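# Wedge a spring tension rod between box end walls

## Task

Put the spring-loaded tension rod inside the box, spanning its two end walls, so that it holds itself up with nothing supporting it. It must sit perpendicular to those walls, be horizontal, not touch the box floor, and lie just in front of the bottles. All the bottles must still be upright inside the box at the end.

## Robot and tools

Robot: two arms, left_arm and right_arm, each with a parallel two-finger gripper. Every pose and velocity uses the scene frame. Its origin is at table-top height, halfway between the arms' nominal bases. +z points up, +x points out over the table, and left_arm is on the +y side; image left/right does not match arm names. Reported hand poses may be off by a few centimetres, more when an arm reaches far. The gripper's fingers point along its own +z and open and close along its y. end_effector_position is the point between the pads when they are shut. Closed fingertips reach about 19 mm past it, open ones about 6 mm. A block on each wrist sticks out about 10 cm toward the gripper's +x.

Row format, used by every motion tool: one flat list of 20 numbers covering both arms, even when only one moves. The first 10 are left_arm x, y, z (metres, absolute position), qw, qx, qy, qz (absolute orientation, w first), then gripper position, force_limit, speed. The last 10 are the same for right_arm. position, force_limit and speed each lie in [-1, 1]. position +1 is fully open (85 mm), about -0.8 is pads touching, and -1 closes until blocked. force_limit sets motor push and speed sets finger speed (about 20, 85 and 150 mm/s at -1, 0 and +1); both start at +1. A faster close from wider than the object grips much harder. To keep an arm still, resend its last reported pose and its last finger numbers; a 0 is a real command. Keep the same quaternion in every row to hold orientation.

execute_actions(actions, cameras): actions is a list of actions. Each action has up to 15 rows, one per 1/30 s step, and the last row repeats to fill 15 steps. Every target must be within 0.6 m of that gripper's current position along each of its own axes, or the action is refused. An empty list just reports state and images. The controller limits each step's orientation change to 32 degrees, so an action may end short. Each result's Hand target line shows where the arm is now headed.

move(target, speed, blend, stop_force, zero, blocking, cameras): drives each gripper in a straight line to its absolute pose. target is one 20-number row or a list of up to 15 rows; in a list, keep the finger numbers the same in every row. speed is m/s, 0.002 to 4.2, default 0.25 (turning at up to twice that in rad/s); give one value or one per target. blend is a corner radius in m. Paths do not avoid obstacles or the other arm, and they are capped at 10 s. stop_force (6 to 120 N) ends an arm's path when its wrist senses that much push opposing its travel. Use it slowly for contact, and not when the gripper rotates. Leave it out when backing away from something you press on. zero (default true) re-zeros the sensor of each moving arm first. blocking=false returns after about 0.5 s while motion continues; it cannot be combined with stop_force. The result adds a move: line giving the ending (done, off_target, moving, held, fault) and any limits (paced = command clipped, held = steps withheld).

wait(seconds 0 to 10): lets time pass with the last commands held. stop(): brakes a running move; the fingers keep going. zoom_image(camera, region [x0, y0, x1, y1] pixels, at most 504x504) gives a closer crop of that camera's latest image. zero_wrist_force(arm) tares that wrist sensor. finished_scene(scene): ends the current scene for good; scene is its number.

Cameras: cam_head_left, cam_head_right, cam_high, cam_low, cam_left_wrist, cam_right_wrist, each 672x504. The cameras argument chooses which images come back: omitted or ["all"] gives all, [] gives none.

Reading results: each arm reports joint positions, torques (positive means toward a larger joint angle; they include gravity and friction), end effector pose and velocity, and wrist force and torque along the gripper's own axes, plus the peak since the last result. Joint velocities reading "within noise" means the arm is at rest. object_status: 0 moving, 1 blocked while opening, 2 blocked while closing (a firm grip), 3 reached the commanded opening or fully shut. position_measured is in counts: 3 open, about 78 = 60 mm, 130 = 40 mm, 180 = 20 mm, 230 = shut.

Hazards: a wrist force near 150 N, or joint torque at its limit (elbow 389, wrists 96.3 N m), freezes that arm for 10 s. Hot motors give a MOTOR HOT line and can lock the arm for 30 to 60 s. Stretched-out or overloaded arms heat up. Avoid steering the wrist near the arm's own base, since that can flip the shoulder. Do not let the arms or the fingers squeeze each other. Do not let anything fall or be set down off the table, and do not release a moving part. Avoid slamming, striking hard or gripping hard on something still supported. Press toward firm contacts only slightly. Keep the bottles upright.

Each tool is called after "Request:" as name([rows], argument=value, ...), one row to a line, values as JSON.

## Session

Request:
execute_actions(actions=[])

Request:
zoom_image(camera="cam_head_left", region=[200, 310, 440, 500])

Scene clock: 0.00 s.
left_arm: end_effector_position=(+0.3606, -0.2064, +0.3931) position_measured=3 object_status=3 end_effector_quat_wxyz=(-0.463, -0.234, +0.854, -0.041) | right_arm: end_effector_position=(+0.2420, -1.4582, +0.2202) position_measured=3 object_status=3 end_effector_quat_wxyz=(+0.226, +0.755, -0.549, +0.278)
Joint positions: left_arm=[-1.066 -1.198 1.821 -2.007 -2.525 -1.523] | right_arm=[2.464 -1.756 -2.718 0.404 1.191 -2.736]
Joint velocities: within noise
Joint torques (N m): no reading
Motor temperatures (°C): left_arm=[45 49 39 37 42 37] | right_arm=[36 36 44 50 39 43]
Wrist force (N): no reading
Wrist torque (N m): no reading
Wrist force, peak (N): no reading
Hand target: left_arm +0.3606, -0.2064, +0.3931; -0.463, -0.234, +0.854, -0.041 | right_arm +0.2420, -1.4582, +0.2202; +0.226, +0.755, -0.549, +0.278
Tool commands: left_gripper/position=+1.0 left_gripper/force_limit=+1.0 left_gripper/speed=+1.0 right_gripper/position=+1.0 right_gripper/force_limit=+1.0 right_gripper/speed=+1.0
camera_calibration:
cam_left_wrist: T_world_to_cam=[[-0.452291, 0.88076, 0.140334, 0.299894], [0.706645, 0.449894, -0.546121, 0.0694859], [-0.544137, -0.147839, -0.825868, 0.616156], [0, 0, 0, 1]] pos_world=[0.421811, -0.204304, 0.504726]
cam_right_wrist: T_world_to_cam=[[-0.961784, -0.27245, -0.0272396, -0.140909], [-0.237987, 0.881006, -0.40889, 1.46127], [0.1354, -0.386781, -0.912177, -0.268077], [0, 0, 0, 1]] pos_world=[0.248538, -1.42947, 0.349127]

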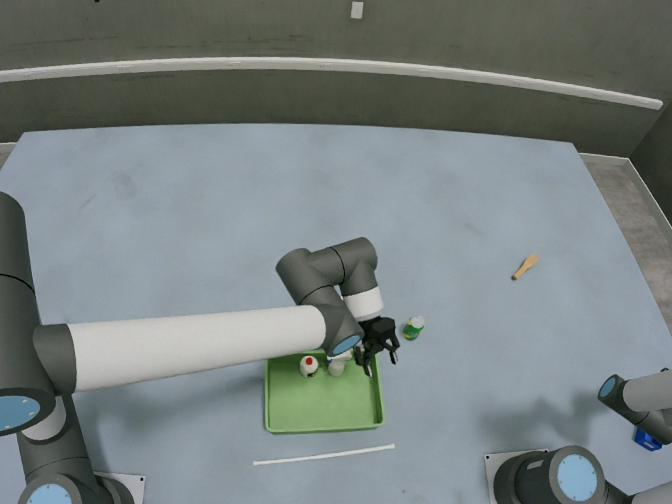

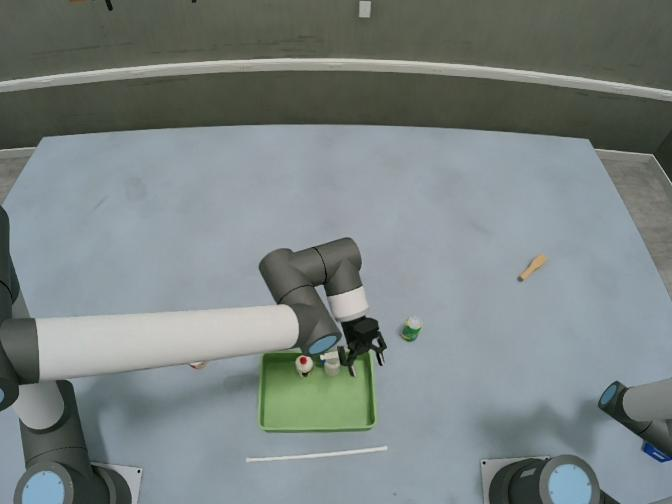

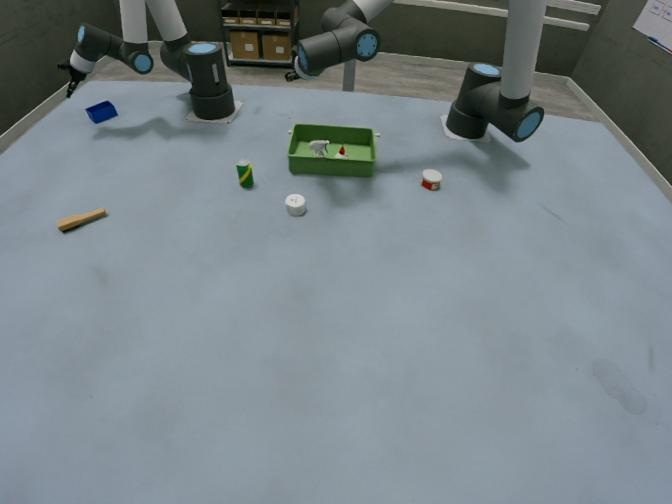

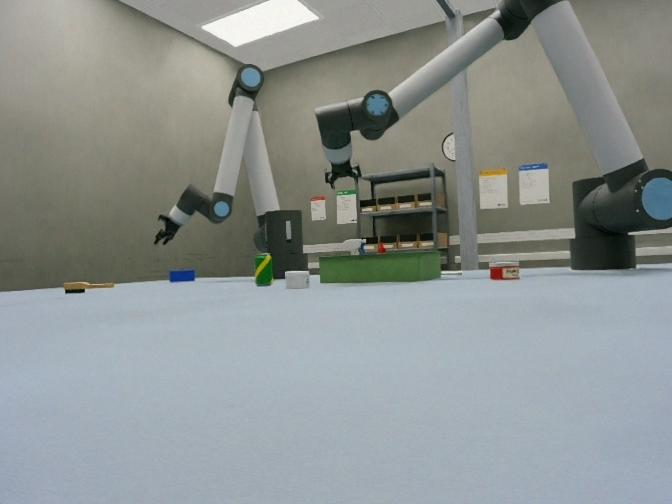

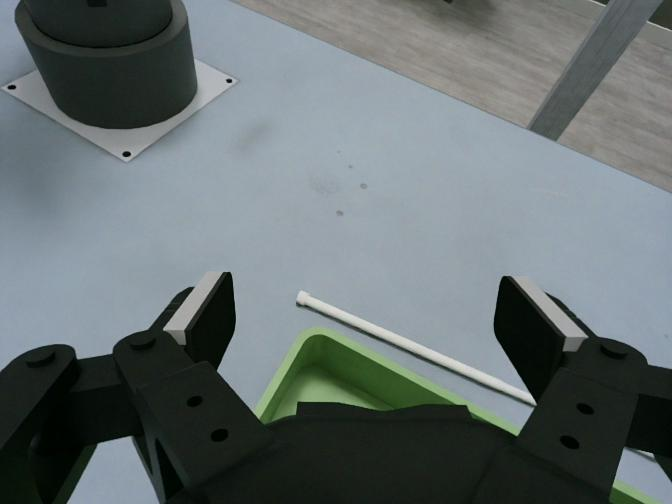

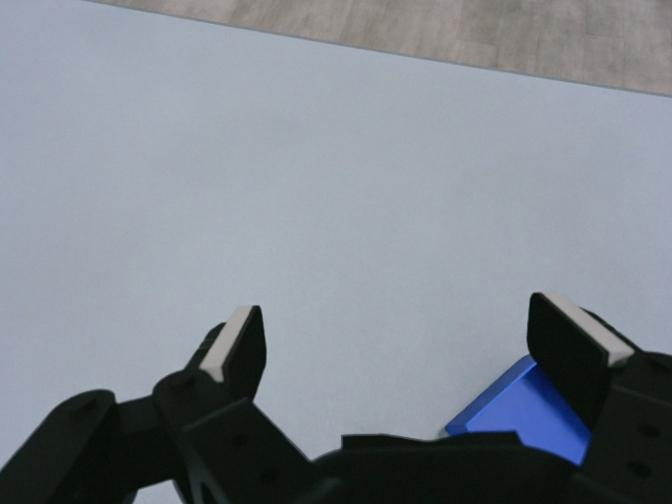

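Scaled by 2.100 from the camera's 672x504 image, which has a finer 960x720 frame.

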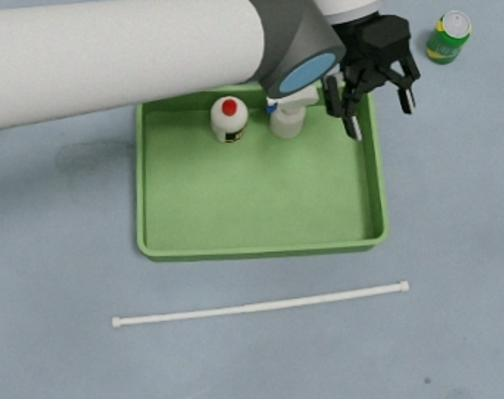

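Request:
move([
  [0.40,0.05,0.42,0,0.669,0.743,0,0,-1,-0.5,0.65,-0.95,0.4,0,0.743,-0.669,0,0,-1,-0.5],
  [0.3,0.15,0.4,0,0.669,0.743,0,0,-1,-0.5,0.6,-0.5,0.4,0,0.743,-0.669,0,0,-1,-0.5],
  [0.15,0.14,0.28,0,0.669,0.743,0,0,-1,-0.5,0.185,-0.25,0.28,0,0.743,-0.669,0,0,-1,-0.5],
], speed=0.4, blend=0.08)

Request:
zoom_image(camera="cam_left_wrist", region=[240, 0, 672, 430])

Request:
zoom_image(camera="cam_right_wrist", region=[0, 60, 460, 504])

Scene clock: 8.30 s.
left_arm: end_effector_position=(+0.1500, +0.1400, +0.2800) position_measured=129 object_status=3 end_effector_quat_wxyz=(+0.000, +0.669, +0.743, +0.000) | right_arm: end_effector_position=(+0.1851, -0.2501, +0.2800) position_measured=129 object_status=3 end_effector_quat_wxyz=(+0.000, +0.743, -0.669, +0.000)
Joint positions: left_arm=[-1.547 -1.707 2.414 -2.278 -1.571 -0.099] | right_arm=[4.741 -1.357 -2.471 -0.884 1.571 -0.123]
Joint velocities: within noise
Joint torques (N m): left_arm=[-32.65 -18.97 -61.1 -13.18 6.84 -4.89] | right_arm=[40.82 -2 75.82 14.02 -5.48 1.44]
Motor temperatures (°C): left_arm=[45 49 39 37 42 37] | right_arm=[36 36 44 50 39 43]
Wrist force (N): left_arm=[1.3 -0.7 2.4] | right_arm=[-0.2 -2.1 0.8]
Wrist torque (N m): left_arm=[-0.40 0.30 -0.39] | right_arm=[-0.42 0.10 -0.32]
Wrist force, peak (N): left_arm=[0.8 -1.8 3.8] | right_arm=[-1.5 -3.9 -0.4]
Hand target: left_arm +0.1500, +0.1400, +0.2800; +0.000, +0.669, +0.743, +0.000 | right_arm +0.1850, -0.2500, +0.2800; +0.000, +0.743, -0.669, +0.000
Off the commanded pose: left_arm 0.000 m, 0 deg | right_arm 0.000 m, 0 deg.
move: done
camera_calibration:
cam_left_wrist: T_world_to_cam=[[0.994063, 0.107528, -0.016613, -0.14929], [0.106179, -0.925366, 0.363901, 0.0284803], [0.0237565, -0.363505, -0.931289, 0.433915], [0, 0, 0, 1]] pos_world=[0.135071, 0.200138, 0.391256]
cam_right_wrist: T_world_to_cam=[[-0.998494, -0.0449892, -0.031388, 0.199993], [-0.0524442, 0.950694, 0.305665, 0.190855], [0.0160887, 0.306851, -0.951622, 0.468108], [0, 0, 0, 1]] pos_world=[0.20217, -0.316087, 0.393401]

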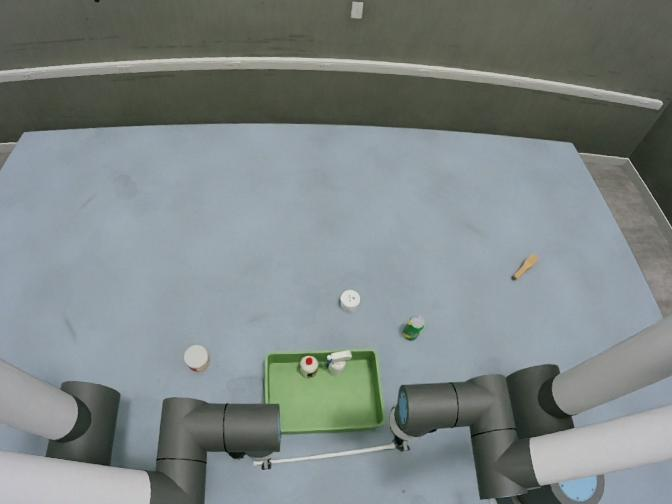

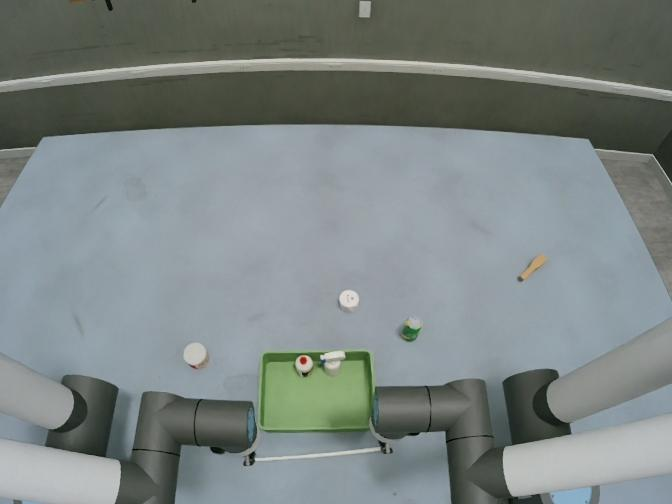

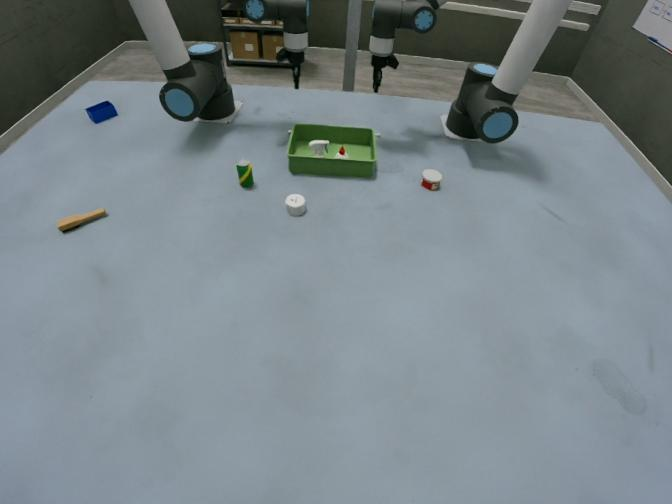

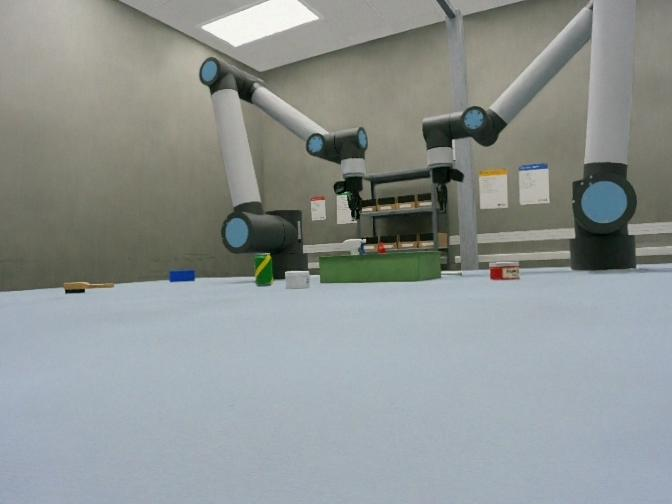

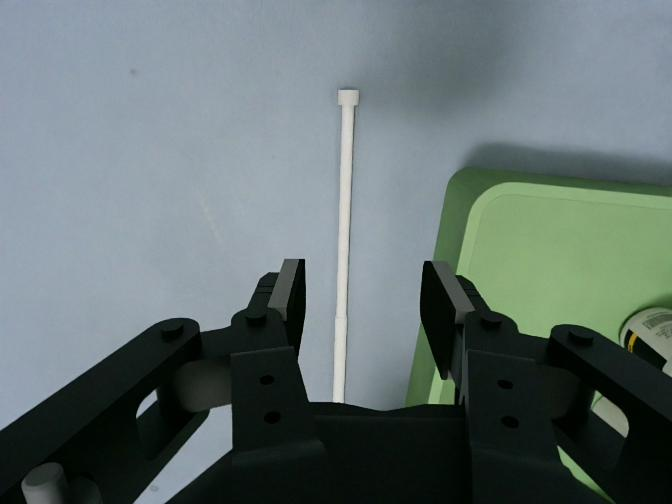

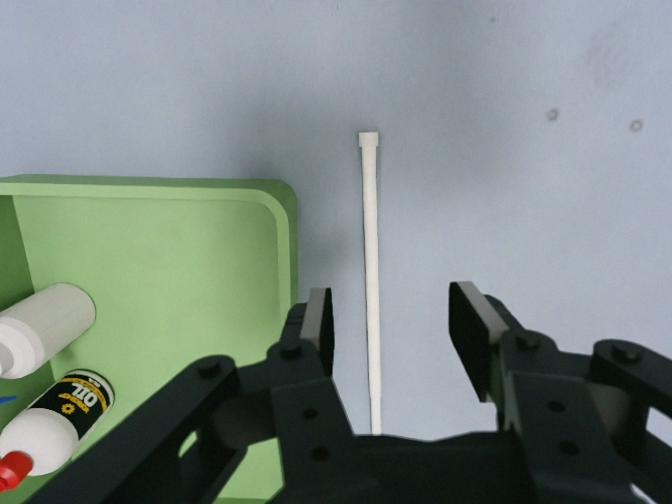

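Scaled by 1.167 from the camera's 672x504 image, which has a finer 960x720 frame.

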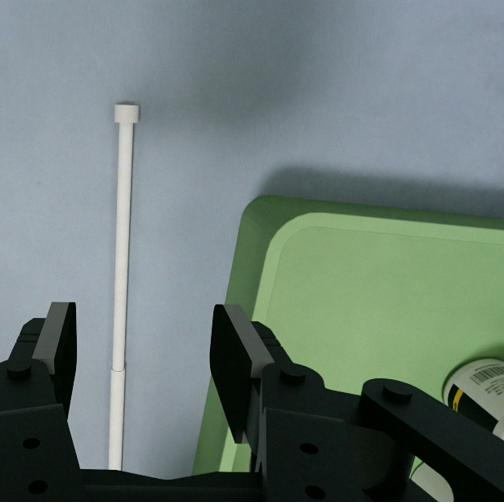

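Scaled by 1.096 from the camera's 672x504 image, which has a finer 960x720 frame.

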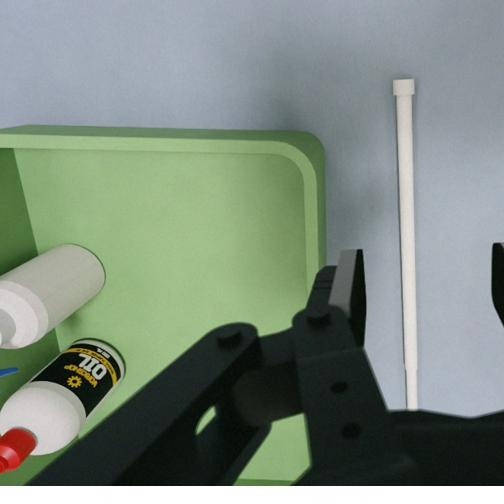

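Request:
move([
  [0.1435,0.143,0.07,0,0.675,0.738,0,0,-1,-0.5,0.1788,-0.2545,0.07,0,0.738,-0.675,0,0,-1,-0.5],
  [0.1435,0.143,0.024,0,0.675,0.738,0,0,-1,-0.5,0.1788,-0.2545,0.024,0,0.738,-0.675,0,0,-1,-0.5],
], speed=[0.15,0.03], stop_force=12, cameras=["cam_left_wrist","cam_right_wrist"])

Scene clock: 14.63 s.
left_arm: end_effector_position=(+0.1435, +0.1430, +0.0240) position_measured=129 object_status=3 end_effector_quat_wxyz=(+0.000, +0.675, +0.738, +0.000) | right_arm: end_effector_position=(+0.1788, -0.2545, +0.0240) position_measured=129 object_status=3 end_effector_quat_wxyz=(+0.000, +0.738, -0.675, +0.000)
Joint positions: left_arm=[-1.558 -1.287 2.593 -2.877 -1.571 -0.095] | right_arm=[4.752 -1.821 -2.669 -0.222 1.571 -0.096]
Joint velocities: within noise
Joint torques (N m): left_arm=[-16.92 -71 -19.84 -12.26 -5.11 4.61] | right_arm=[-17.18 57.54 20.87 11.94 3.43 -1.06]
Motor temperatures (°C): left_arm=[45 49 39 37 42 37] | right_arm=[36 36 44 50 39 43]
Wrist force (N): left_arm=[1.3 -0.6 2.2] | right_arm=[0.3 -1.8 0.5]
Wrist torque (N m): left_arm=[-0.20 0.29 -0.30] | right_arm=[-0.32 -0.06 -0.28]
Wrist force, peak (N): left_arm=[0.6 -0.4 3.8] | right_arm=[0.8 -2.1 2.0]
Hand target: left_arm +0.1435, +0.1430, +0.0240; +0.000, +0.675, +0.738, +0.000 | right_arm +0.1788, -0.2545, +0.0240; +0.000, +0.738, -0.675, +0.000
Off the commanded pose: left_arm 0.000 m, 0 deg | right_arm 0.000 m, 0 deg.
move: done
camera_calibration:
cam_left_wrist: T_world_to_cam=[[0.995614, 0.0920746, -0.0165985, -0.145452], [0.0917877, -0.926916, 0.363872, 0.127379], [0.0181179, -0.363799, -0.931301, 0.197594], [0, 0, 0, 1]] pos_world=[0.129542, 0.203346, 0.135256]
cam_right_wrist: T_world_to_cam=[[-0.999071, -0.0294415, -0.0314584, 0.189504], [-0.0376612, 0.951394, 0.305666, 0.270553], [0.02093, 0.306567, -0.951619, 0.224921], [0, 0, 0, 1]] pos_world=[0.19481, -0.320777, 0.137301]
Images, in order (width x height): cam_left_wrist 672x504, cam_right_wrist 672x504.

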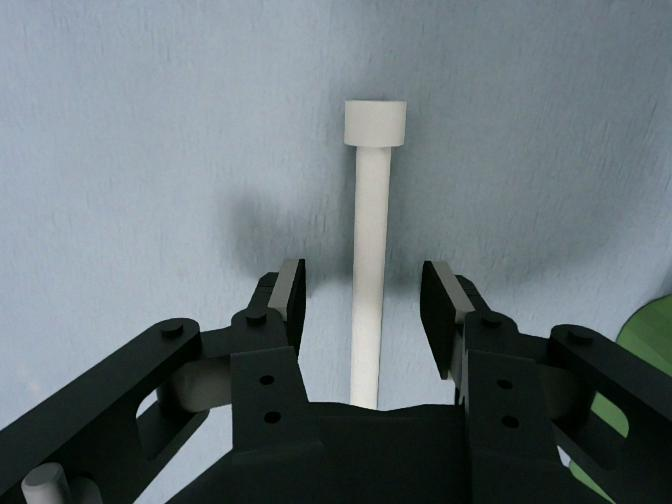

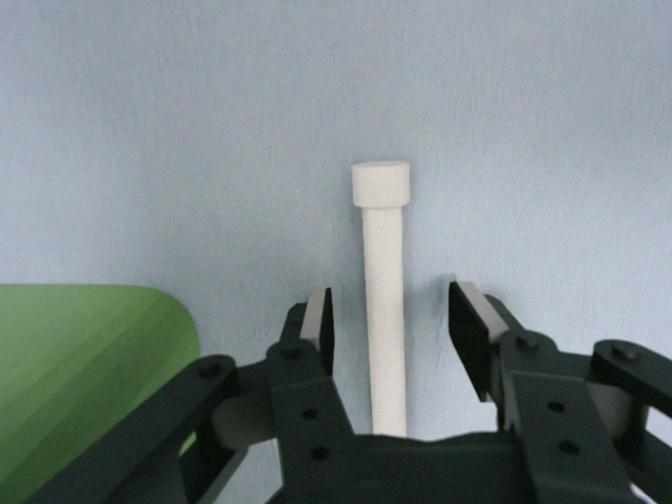

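Request:
move([
  [0.1435,0.143,0.024,0,0.675,0.738,0,-1,0,-1,0.1788,-0.2545,0.024,0,0.738,-0.675,0,-1,0,-1],
  [0.1437,0.141,0.28,0,0.675,0.738,0,-1,0,-1,0.1786,-0.2525,0.28,0,0.738,-0.675,0,-1,0,-1],
  [0.4370,0.1485,0.28,0,0.6902,0.7236,0,-1,0,-1,0.4556,-0.2460,0.28,0,0.7236,-0.6902,0,-1,0,-1],
  [0.4379,0.1298,0.28,0,0.6902,0.7236,0,-1,0,-1,0.4548,-0.2283,0.28,0,0.7236,-0.6902,0,-1,0,-1],
], speed=[0.05,0.15,0.12,0.04])

Request:
zoom_image(camera="cam_left_wrist", region=[70, 50, 500, 310])

Request:
zoom_image(camera="cam_right_wrist", region=[210, 80, 640, 340])

Request:
zoom_image(camera="cam_head_left", region=[240, 330, 390, 440])

Scene clock: 24.27 s.
left_arm: end_effector_position=(+0.4379, +0.1300, +0.2800) position_measured=209 object_status=2 end_effector_quat_wxyz=(+0.000, +0.690, +0.724, +0.000) | right_arm: end_effector_position=(+0.4548, -0.2285, +0.2800) position_measured=204 object_status=2 end_effector_quat_wxyz=(+0.000, +0.724, -0.690, +0.000)
Joint positions: left_arm=[-1.131 -1.517 2.237 -2.291 -1.571 0.375] | right_arm=[4.324 -1.574 -2.29 -0.849 1.571 -0.482]
Joint velocities: within noise
Joint torques (N m): left_arm=[-37.43 -63.38 -96.48 -7.45 -7.19 -5.18] | right_arm=[48.31 48.22 100.31 15.61 5.97 2.18]
Motor temperatures (°C): left_arm=[45 49 39 37 42 37] | right_arm=[36 36 44 50 39 43]
Wrist force (N): left_arm=[11.5 -0.7 2.5] | right_arm=[9.5 -1.5 0.2]
Wrist torque (N m): left_arm=[-0.32 0.33 -0.33] | right_arm=[-0.32 0.26 -0.34]
Wrist force, peak (N): left_arm=[11.6 -0.6 2.8] | right_arm=[9.8 -1.8 -0.2]
Hand target: left_arm +0.4379, +0.1298, +0.2800; +0.000, +0.690, +0.724, +0.000 | right_arm +0.4548, -0.2283, +0.2800; +0.000, +0.724, -0.690, +0.000
Off the commanded pose: left_arm 0.000 m, 0 deg | right_arm 0.000 m, 0 deg.
move: done
camera_calibration:
cam_left_wrist: T_world_to_cam=[[0.998595, 0.0502975, -0.0166561, -0.428949], [0.0529089, -0.929936, 0.363895, 0.0125582], [0.00281387, -0.364265, -0.931291, 0.432701], [0, 0, 0, 1]] pos_world=[0.426465, 0.190871, 0.391256]
cam_right_wrist: T_world_to_cam=[[-0.999428, 0.0124092, -0.0314552, 0.483817], [0.00220214, 0.95214, 0.305655, 0.159964], [0.0337427, 0.305411, -0.951623, 0.448682], [0, 0, 0, 1]] pos_world=[0.468048, -0.295344, 0.393301]

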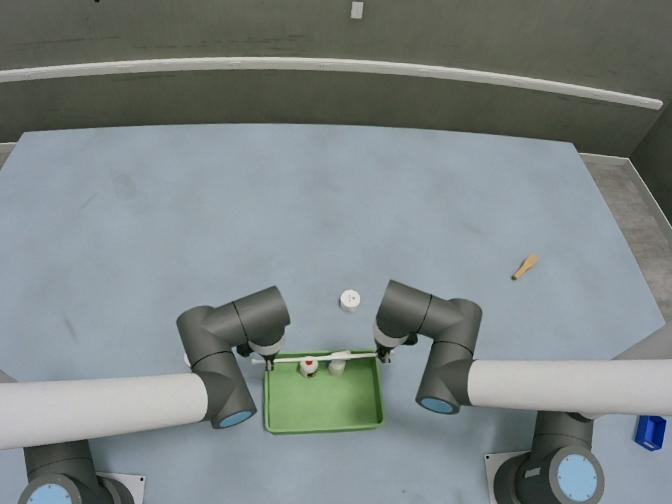

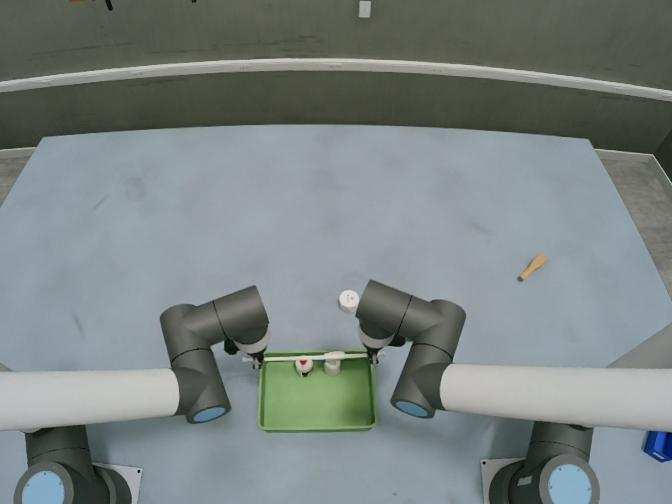

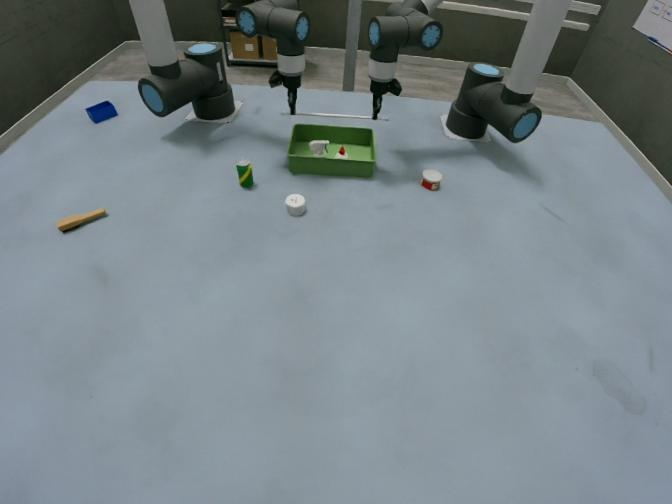

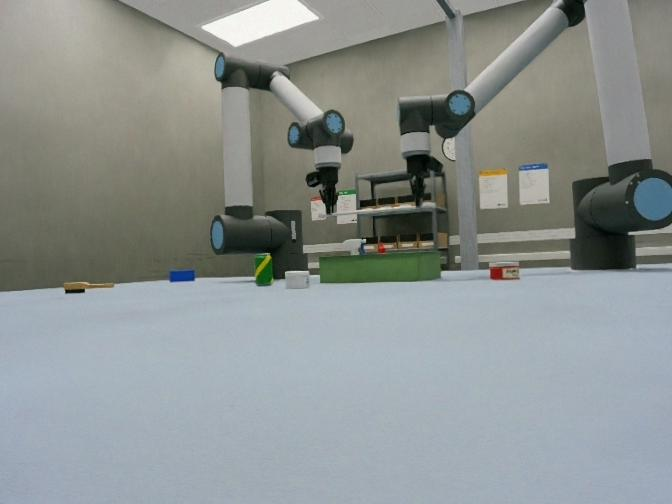

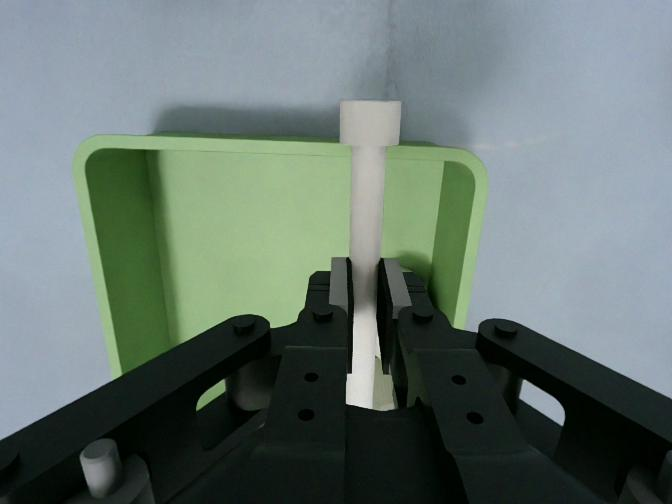

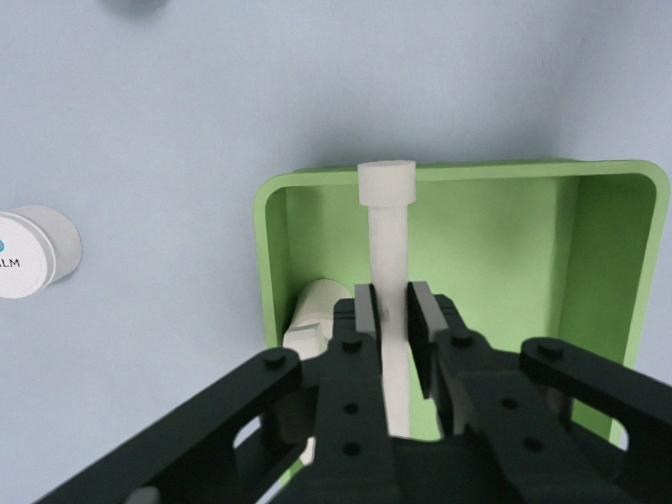

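Scaled by 1.172 from the camera's 672x504 image, which has a finer 960x720 frame.

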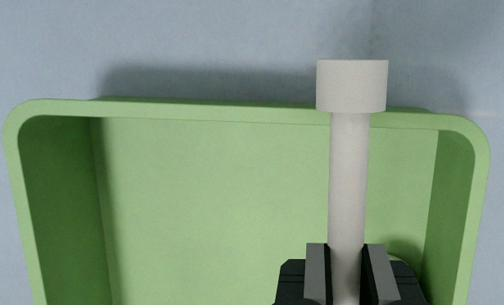

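Scaled by 1.172 from the camera's 672x504 image, which has a finer 960x720 frame.

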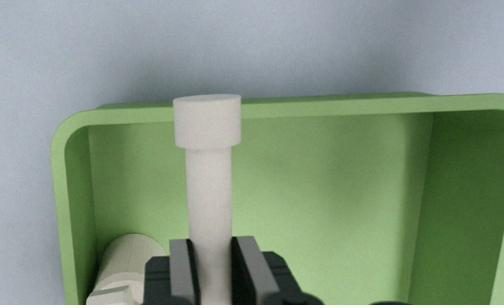

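Scaled by 3.360 from the camera's 672x504 image, which has a finer 960x720 frame.

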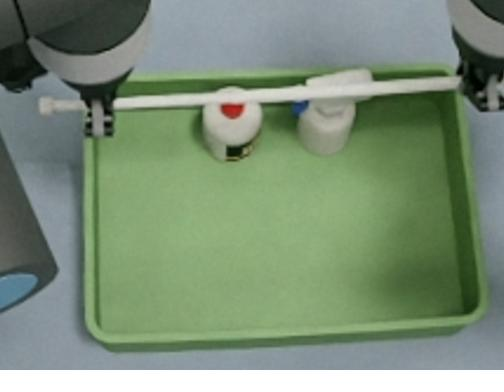

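Request:
move([
  [0.4419,0.0837,0.28,0,0.6982,0.7159,0,-1,0,-1,0.4488,-0.1913,0.28,0,0.7159,-0.6982,0,-1,0,-1],
], speed=0.04)

Request:
zoom_image(camera="cam_left_wrist", region=[70, 30, 500, 420])

Request:
zoom_image(camera="cam_right_wrist", region=[210, 30, 672, 450])

Request:
zoom_image(camera="cam_head_left", region=[240, 330, 390, 440])

Request:
zoom_image(camera="cam_low", region=[300, 150, 460, 300])

Scene clock: 30.07 s.
left_arm: end_effector_position=(+0.4419, +0.0839, +0.2800) position_measured=209 object_status=2 end_effector_quat_wxyz=(+0.000, +0.698, +0.716, +0.000) | right_arm: end_effector_position=(+0.4488, -0.1914, +0.2800) position_measured=204 object_status=2 end_effector_quat_wxyz=(+0.000, +0.716, -0.698, +0.000)
Joint positions: left_arm=[-1.15 -1.473 2.188 -2.285 -1.571 0.378] | right_arm=[4.353 -1.603 -2.26 -0.85 1.571 -0.431]
Joint velocities: within noise
Joint torques (N m): left_arm=[-38.58 -81.15 -101.96 -8.69 -4.46 4.51] | right_arm=[44.08 50.75 103.5 11.94 5.06 2.09]
Motor temperatures (°C): left_arm=[45 49 39 37 42 37] | right_arm=[36 36 44 50 39 43]
Wrist force (N): left_arm=[15.3 -1.3 2.5] | right_arm=[14.3 -2.0 0.3]
Wrist torque (N m): left_arm=[-0.25 0.47 -0.20] | right_arm=[-0.30 0.21 -0.24]
Wrist force, peak (N): left_arm=[15.4 -1.5 2.1] | right_arm=[14.3 -2.2 -0.2]
Hand target: left_arm +0.4419, +0.0837, +0.2800; +0.000, +0.698, +0.716, +0.000 | right_arm +0.4488, -0.1913, +0.2800; +0.000, +0.716, -0.698, +0.000
Off the commanded pose: left_arm 0.000 m, 0 deg | right_arm 0.000 m, 0 deg.
move: done
camera_calibration:
cam_left_wrist: T_world_to_cam=[[0.999464, 0.0281959, -0.0166521, -0.429166], [0.0323239, -0.930876, 0.363902, -0.0213737], [-0.00524045, -0.364246, -0.931288, 0.419445], [0, 0, 0, 1]] pos_world=[0.431825, 0.144986, 0.391256]
cam_right_wrist: T_world_to_cam=[[-0.998908, 0.0345393, -0.0314589, 0.481366], [0.0232847, 0.951845, 0.305694, 0.115217], [0.0405025, 0.304627, -0.95161, 0.434399], [0, 0, 0, 1]] pos_world=[0.460563, -0.258625, 0.393301]

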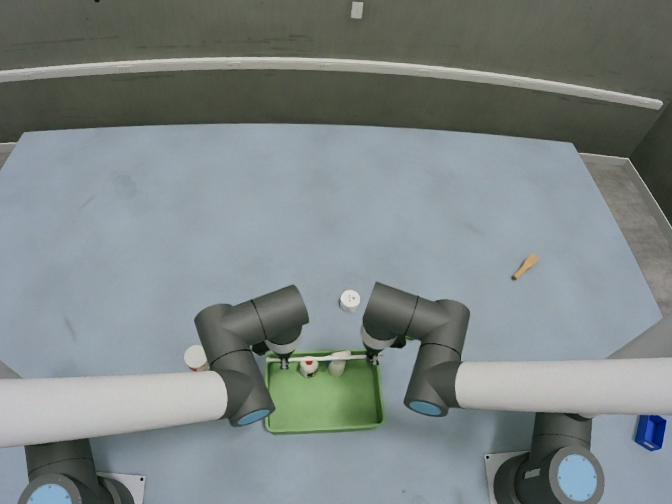

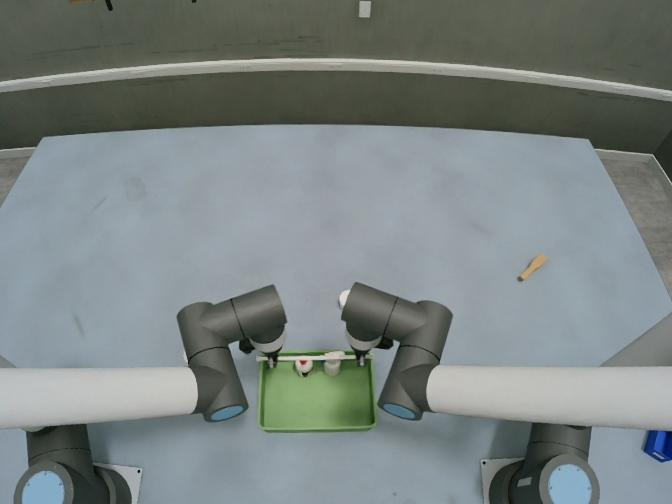

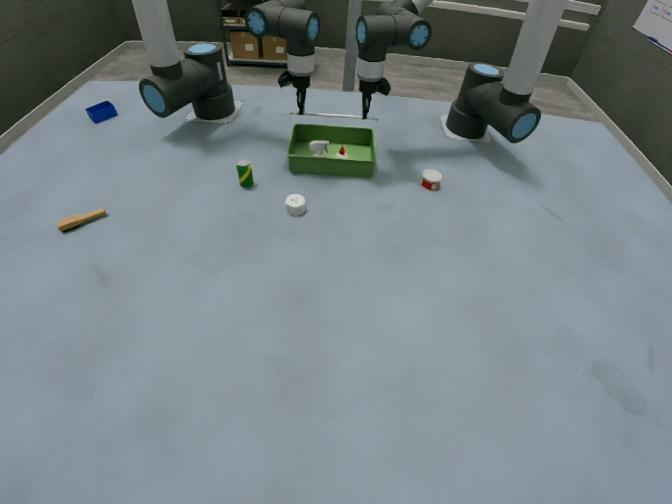

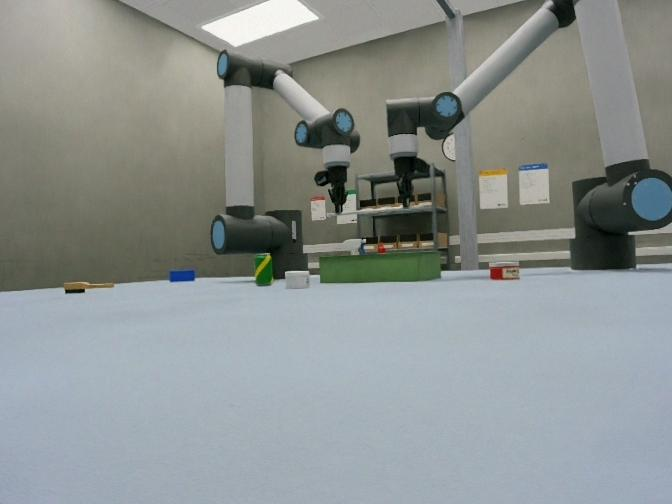

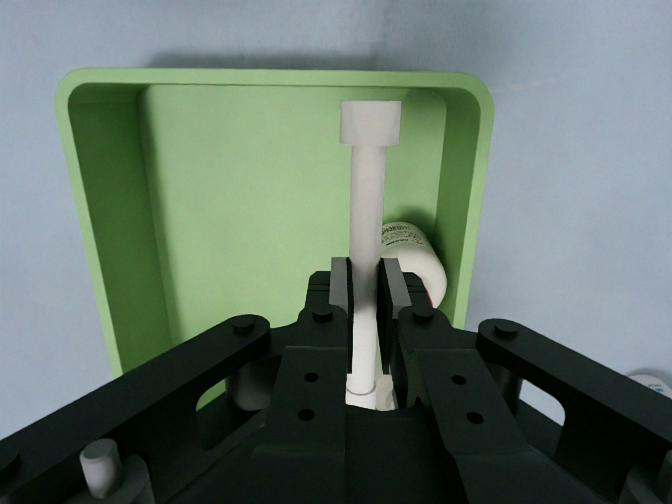

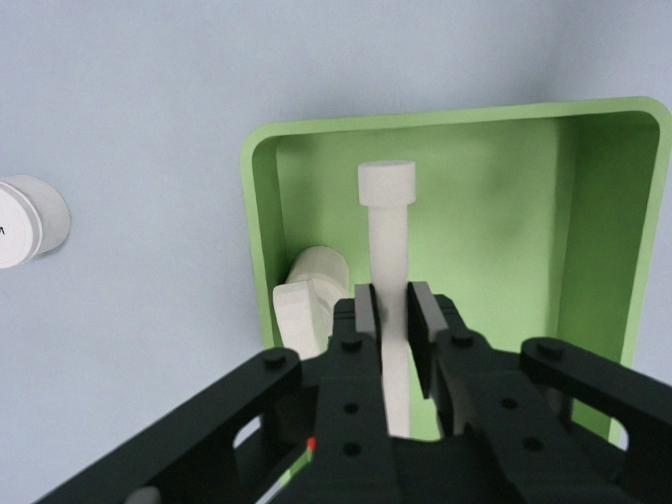

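Scaled by 1.172 from the camera's 672x504 image, which has a finer 960x720 frame.

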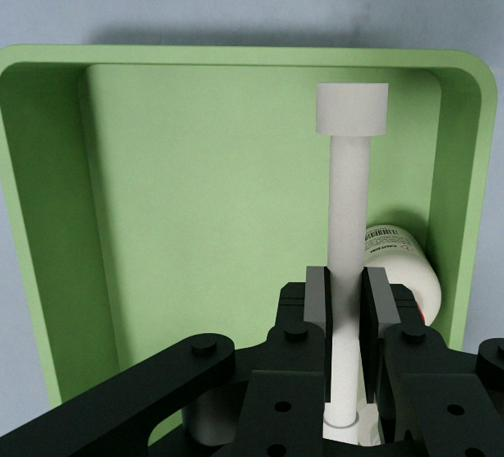

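Scaled by 1.091 from the camera's 672x504 image, which has a finer 960x720 frame.

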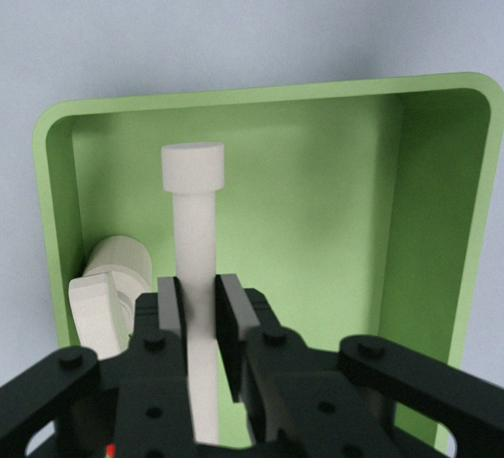

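Scaled by 3.360 from the camera's 672x504 image, which has a finer 960x720 frame.

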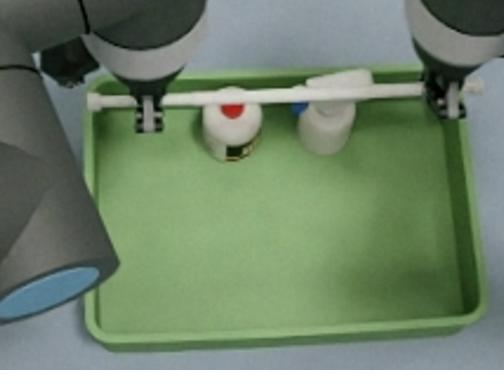

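Scaled by 3.150 from the camera's 672x504 image, which has a finer 960x720 frame.

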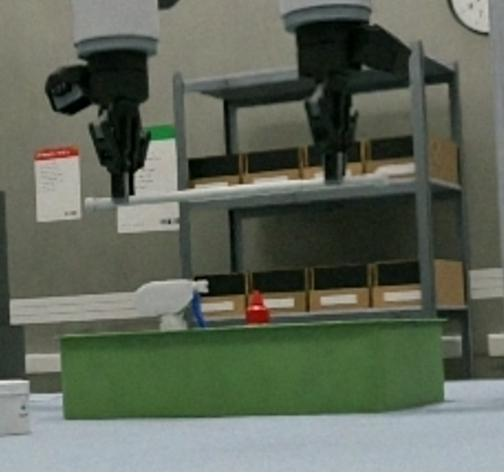

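Request:
move([
  [0.4269,0.0827,0.2,0,0.6982,0.7159,0,-1,0,-1,0.4338,-0.1933,0.2,0,0.7159,-0.6982,0,-1,0,-1],
  [0.4269,0.0827,0.08,0,0.6982,0.7159,0,-1,0,-1,0.4338,-0.1933,0.08,0,0.7159,-0.6982,0,-1,0,-1],
], speed=[0.12,0.06], stop_force=15)

Request:
zoom_image(camera="cam_head_left", region=[240, 330, 390, 440])

Request:
zoom_image(camera="cam_low", region=[300, 150, 460, 300])

Request:
zoom_image(camera="cam_high", region=[250, 80, 430, 200])

Scene clock: 35.60 s.
left_arm: end_effector_position=(+0.4269, +0.0827, +0.0800) position_measured=209 object_status=2 end_effector_quat_wxyz=(+0.000, +0.698, +0.716, +0.000) | right_arm: end_effector_position=(+0.4338, -0.1933, +0.0800) position_measured=204 object_status=2 end_effector_quat_wxyz=(+0.000, +0.716, -0.698, +0.000)
Joint positions: left_arm=[-1.168 -1.249 2.313 -2.635 -1.571 0.36] | right_arm=[4.371 -1.845 -2.397 -0.471 1.571 -0.413]
Joint velocities: within noise
Joint torques (N m): left_arm=[-22.62 -107.52 -52.77 -16.86 3.61 -1.47] | right_arm=[25.96 86.69 59.25 16.61 -3.41 -2.79]
Motor temperatures (°C): left_arm=[45 49 39 37 42 37] | right_arm=[36 36 44 50 39 43]
Wrist force (N): left_arm=[14.5 0.1 1.6] | right_arm=[13.9 -0.9 0.5]
Wrist torque (N m): left_arm=[-0.13 0.31 -0.32] | right_arm=[-0.28 0.09 -0.39]
Wrist force, peak (N): left_arm=[16.1 1.1 2.8] | right_arm=[15.5 -1.4 0.0]
Hand target: left_arm +0.4269, +0.0827, +0.0800; +0.000, +0.698, +0.716, +0.000 | right_arm +0.4338, -0.1933, +0.0800; +0.000, +0.716, -0.698, +0.000
Off the commanded pose: left_arm 0.000 m, 0 deg | right_arm 0.000 m, 0 deg.
move: done
camera_calibration:
cam_left_wrist: T_world_to_cam=[[0.999467, 0.0281011, -0.0166153, -0.417468], [0.0322223, -0.930879, 0.363904, 0.0509102], [-0.00524072, -0.364245, -0.931288, 0.232708], [0, 0, 0, 1]] pos_world=[0.416825, 0.143886, 0.191256]
cam_right_wrist: T_world_to_cam=[[-0.998906, 0.0346344, -0.0314287, 0.46007], [0.0233844, 0.951842, 0.305697, 0.178374], [0.0405027, 0.304628, -0.95161, 0.245237], [0, 0, 0, 1]] pos_world=[0.445463, -0.260424, 0.193301]

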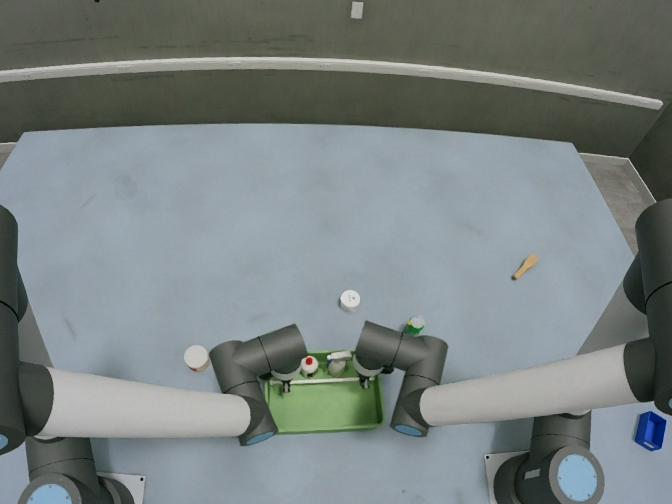

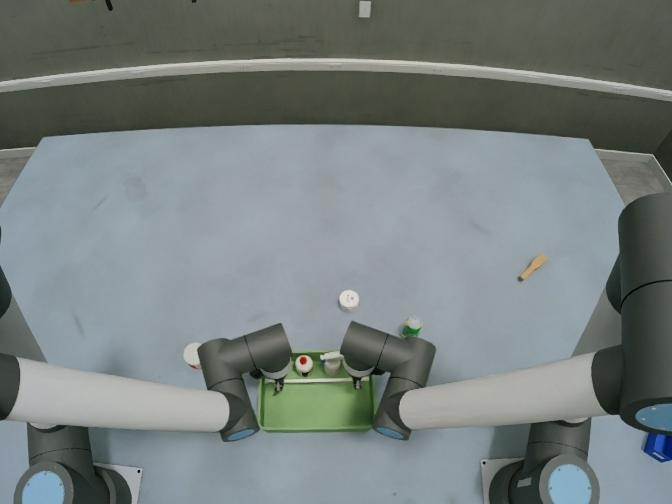

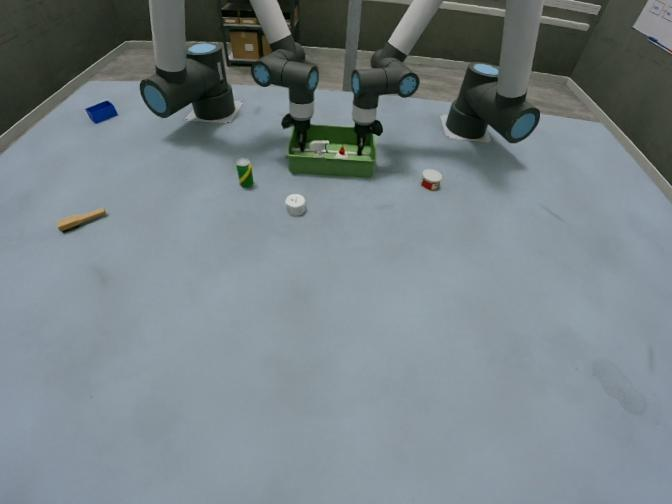

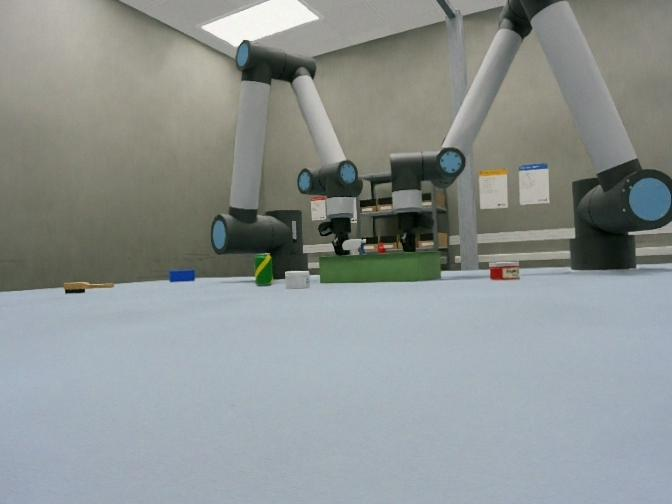

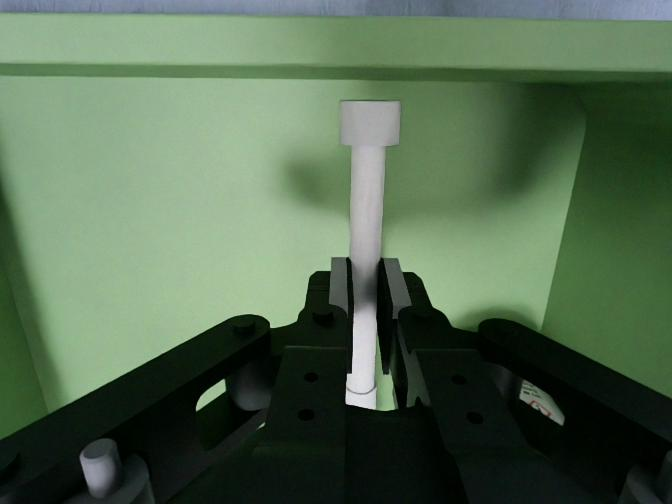

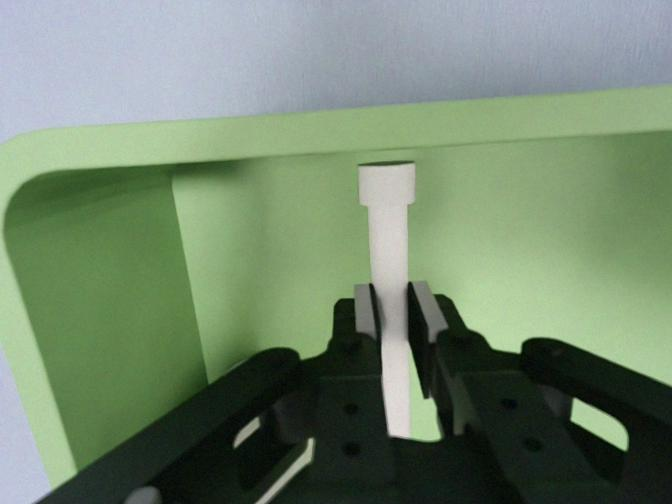

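Scaled by 3.360 from the camera's 672x504 image, which has a finer 960x720 frame.

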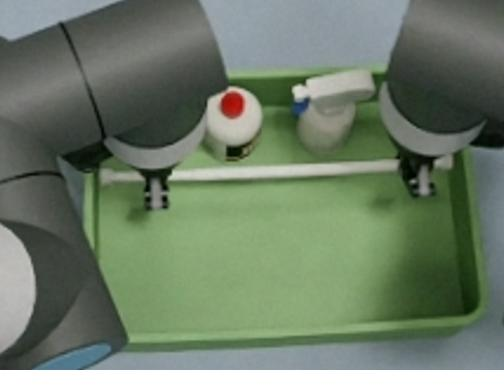

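Scaled by 3.150 from the camera's 672x504 image, which has a finer 960x720 frame.

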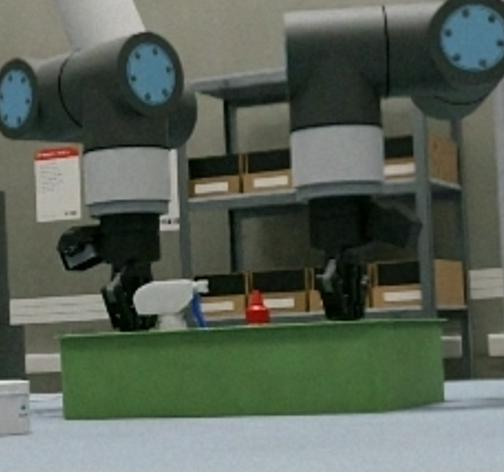

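Scaled by 2.800 from the camera's 672x504 image, which has a finer 960x720 frame.

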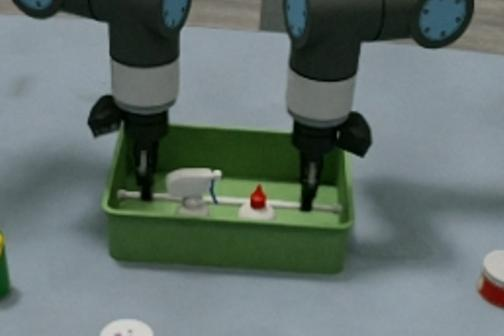

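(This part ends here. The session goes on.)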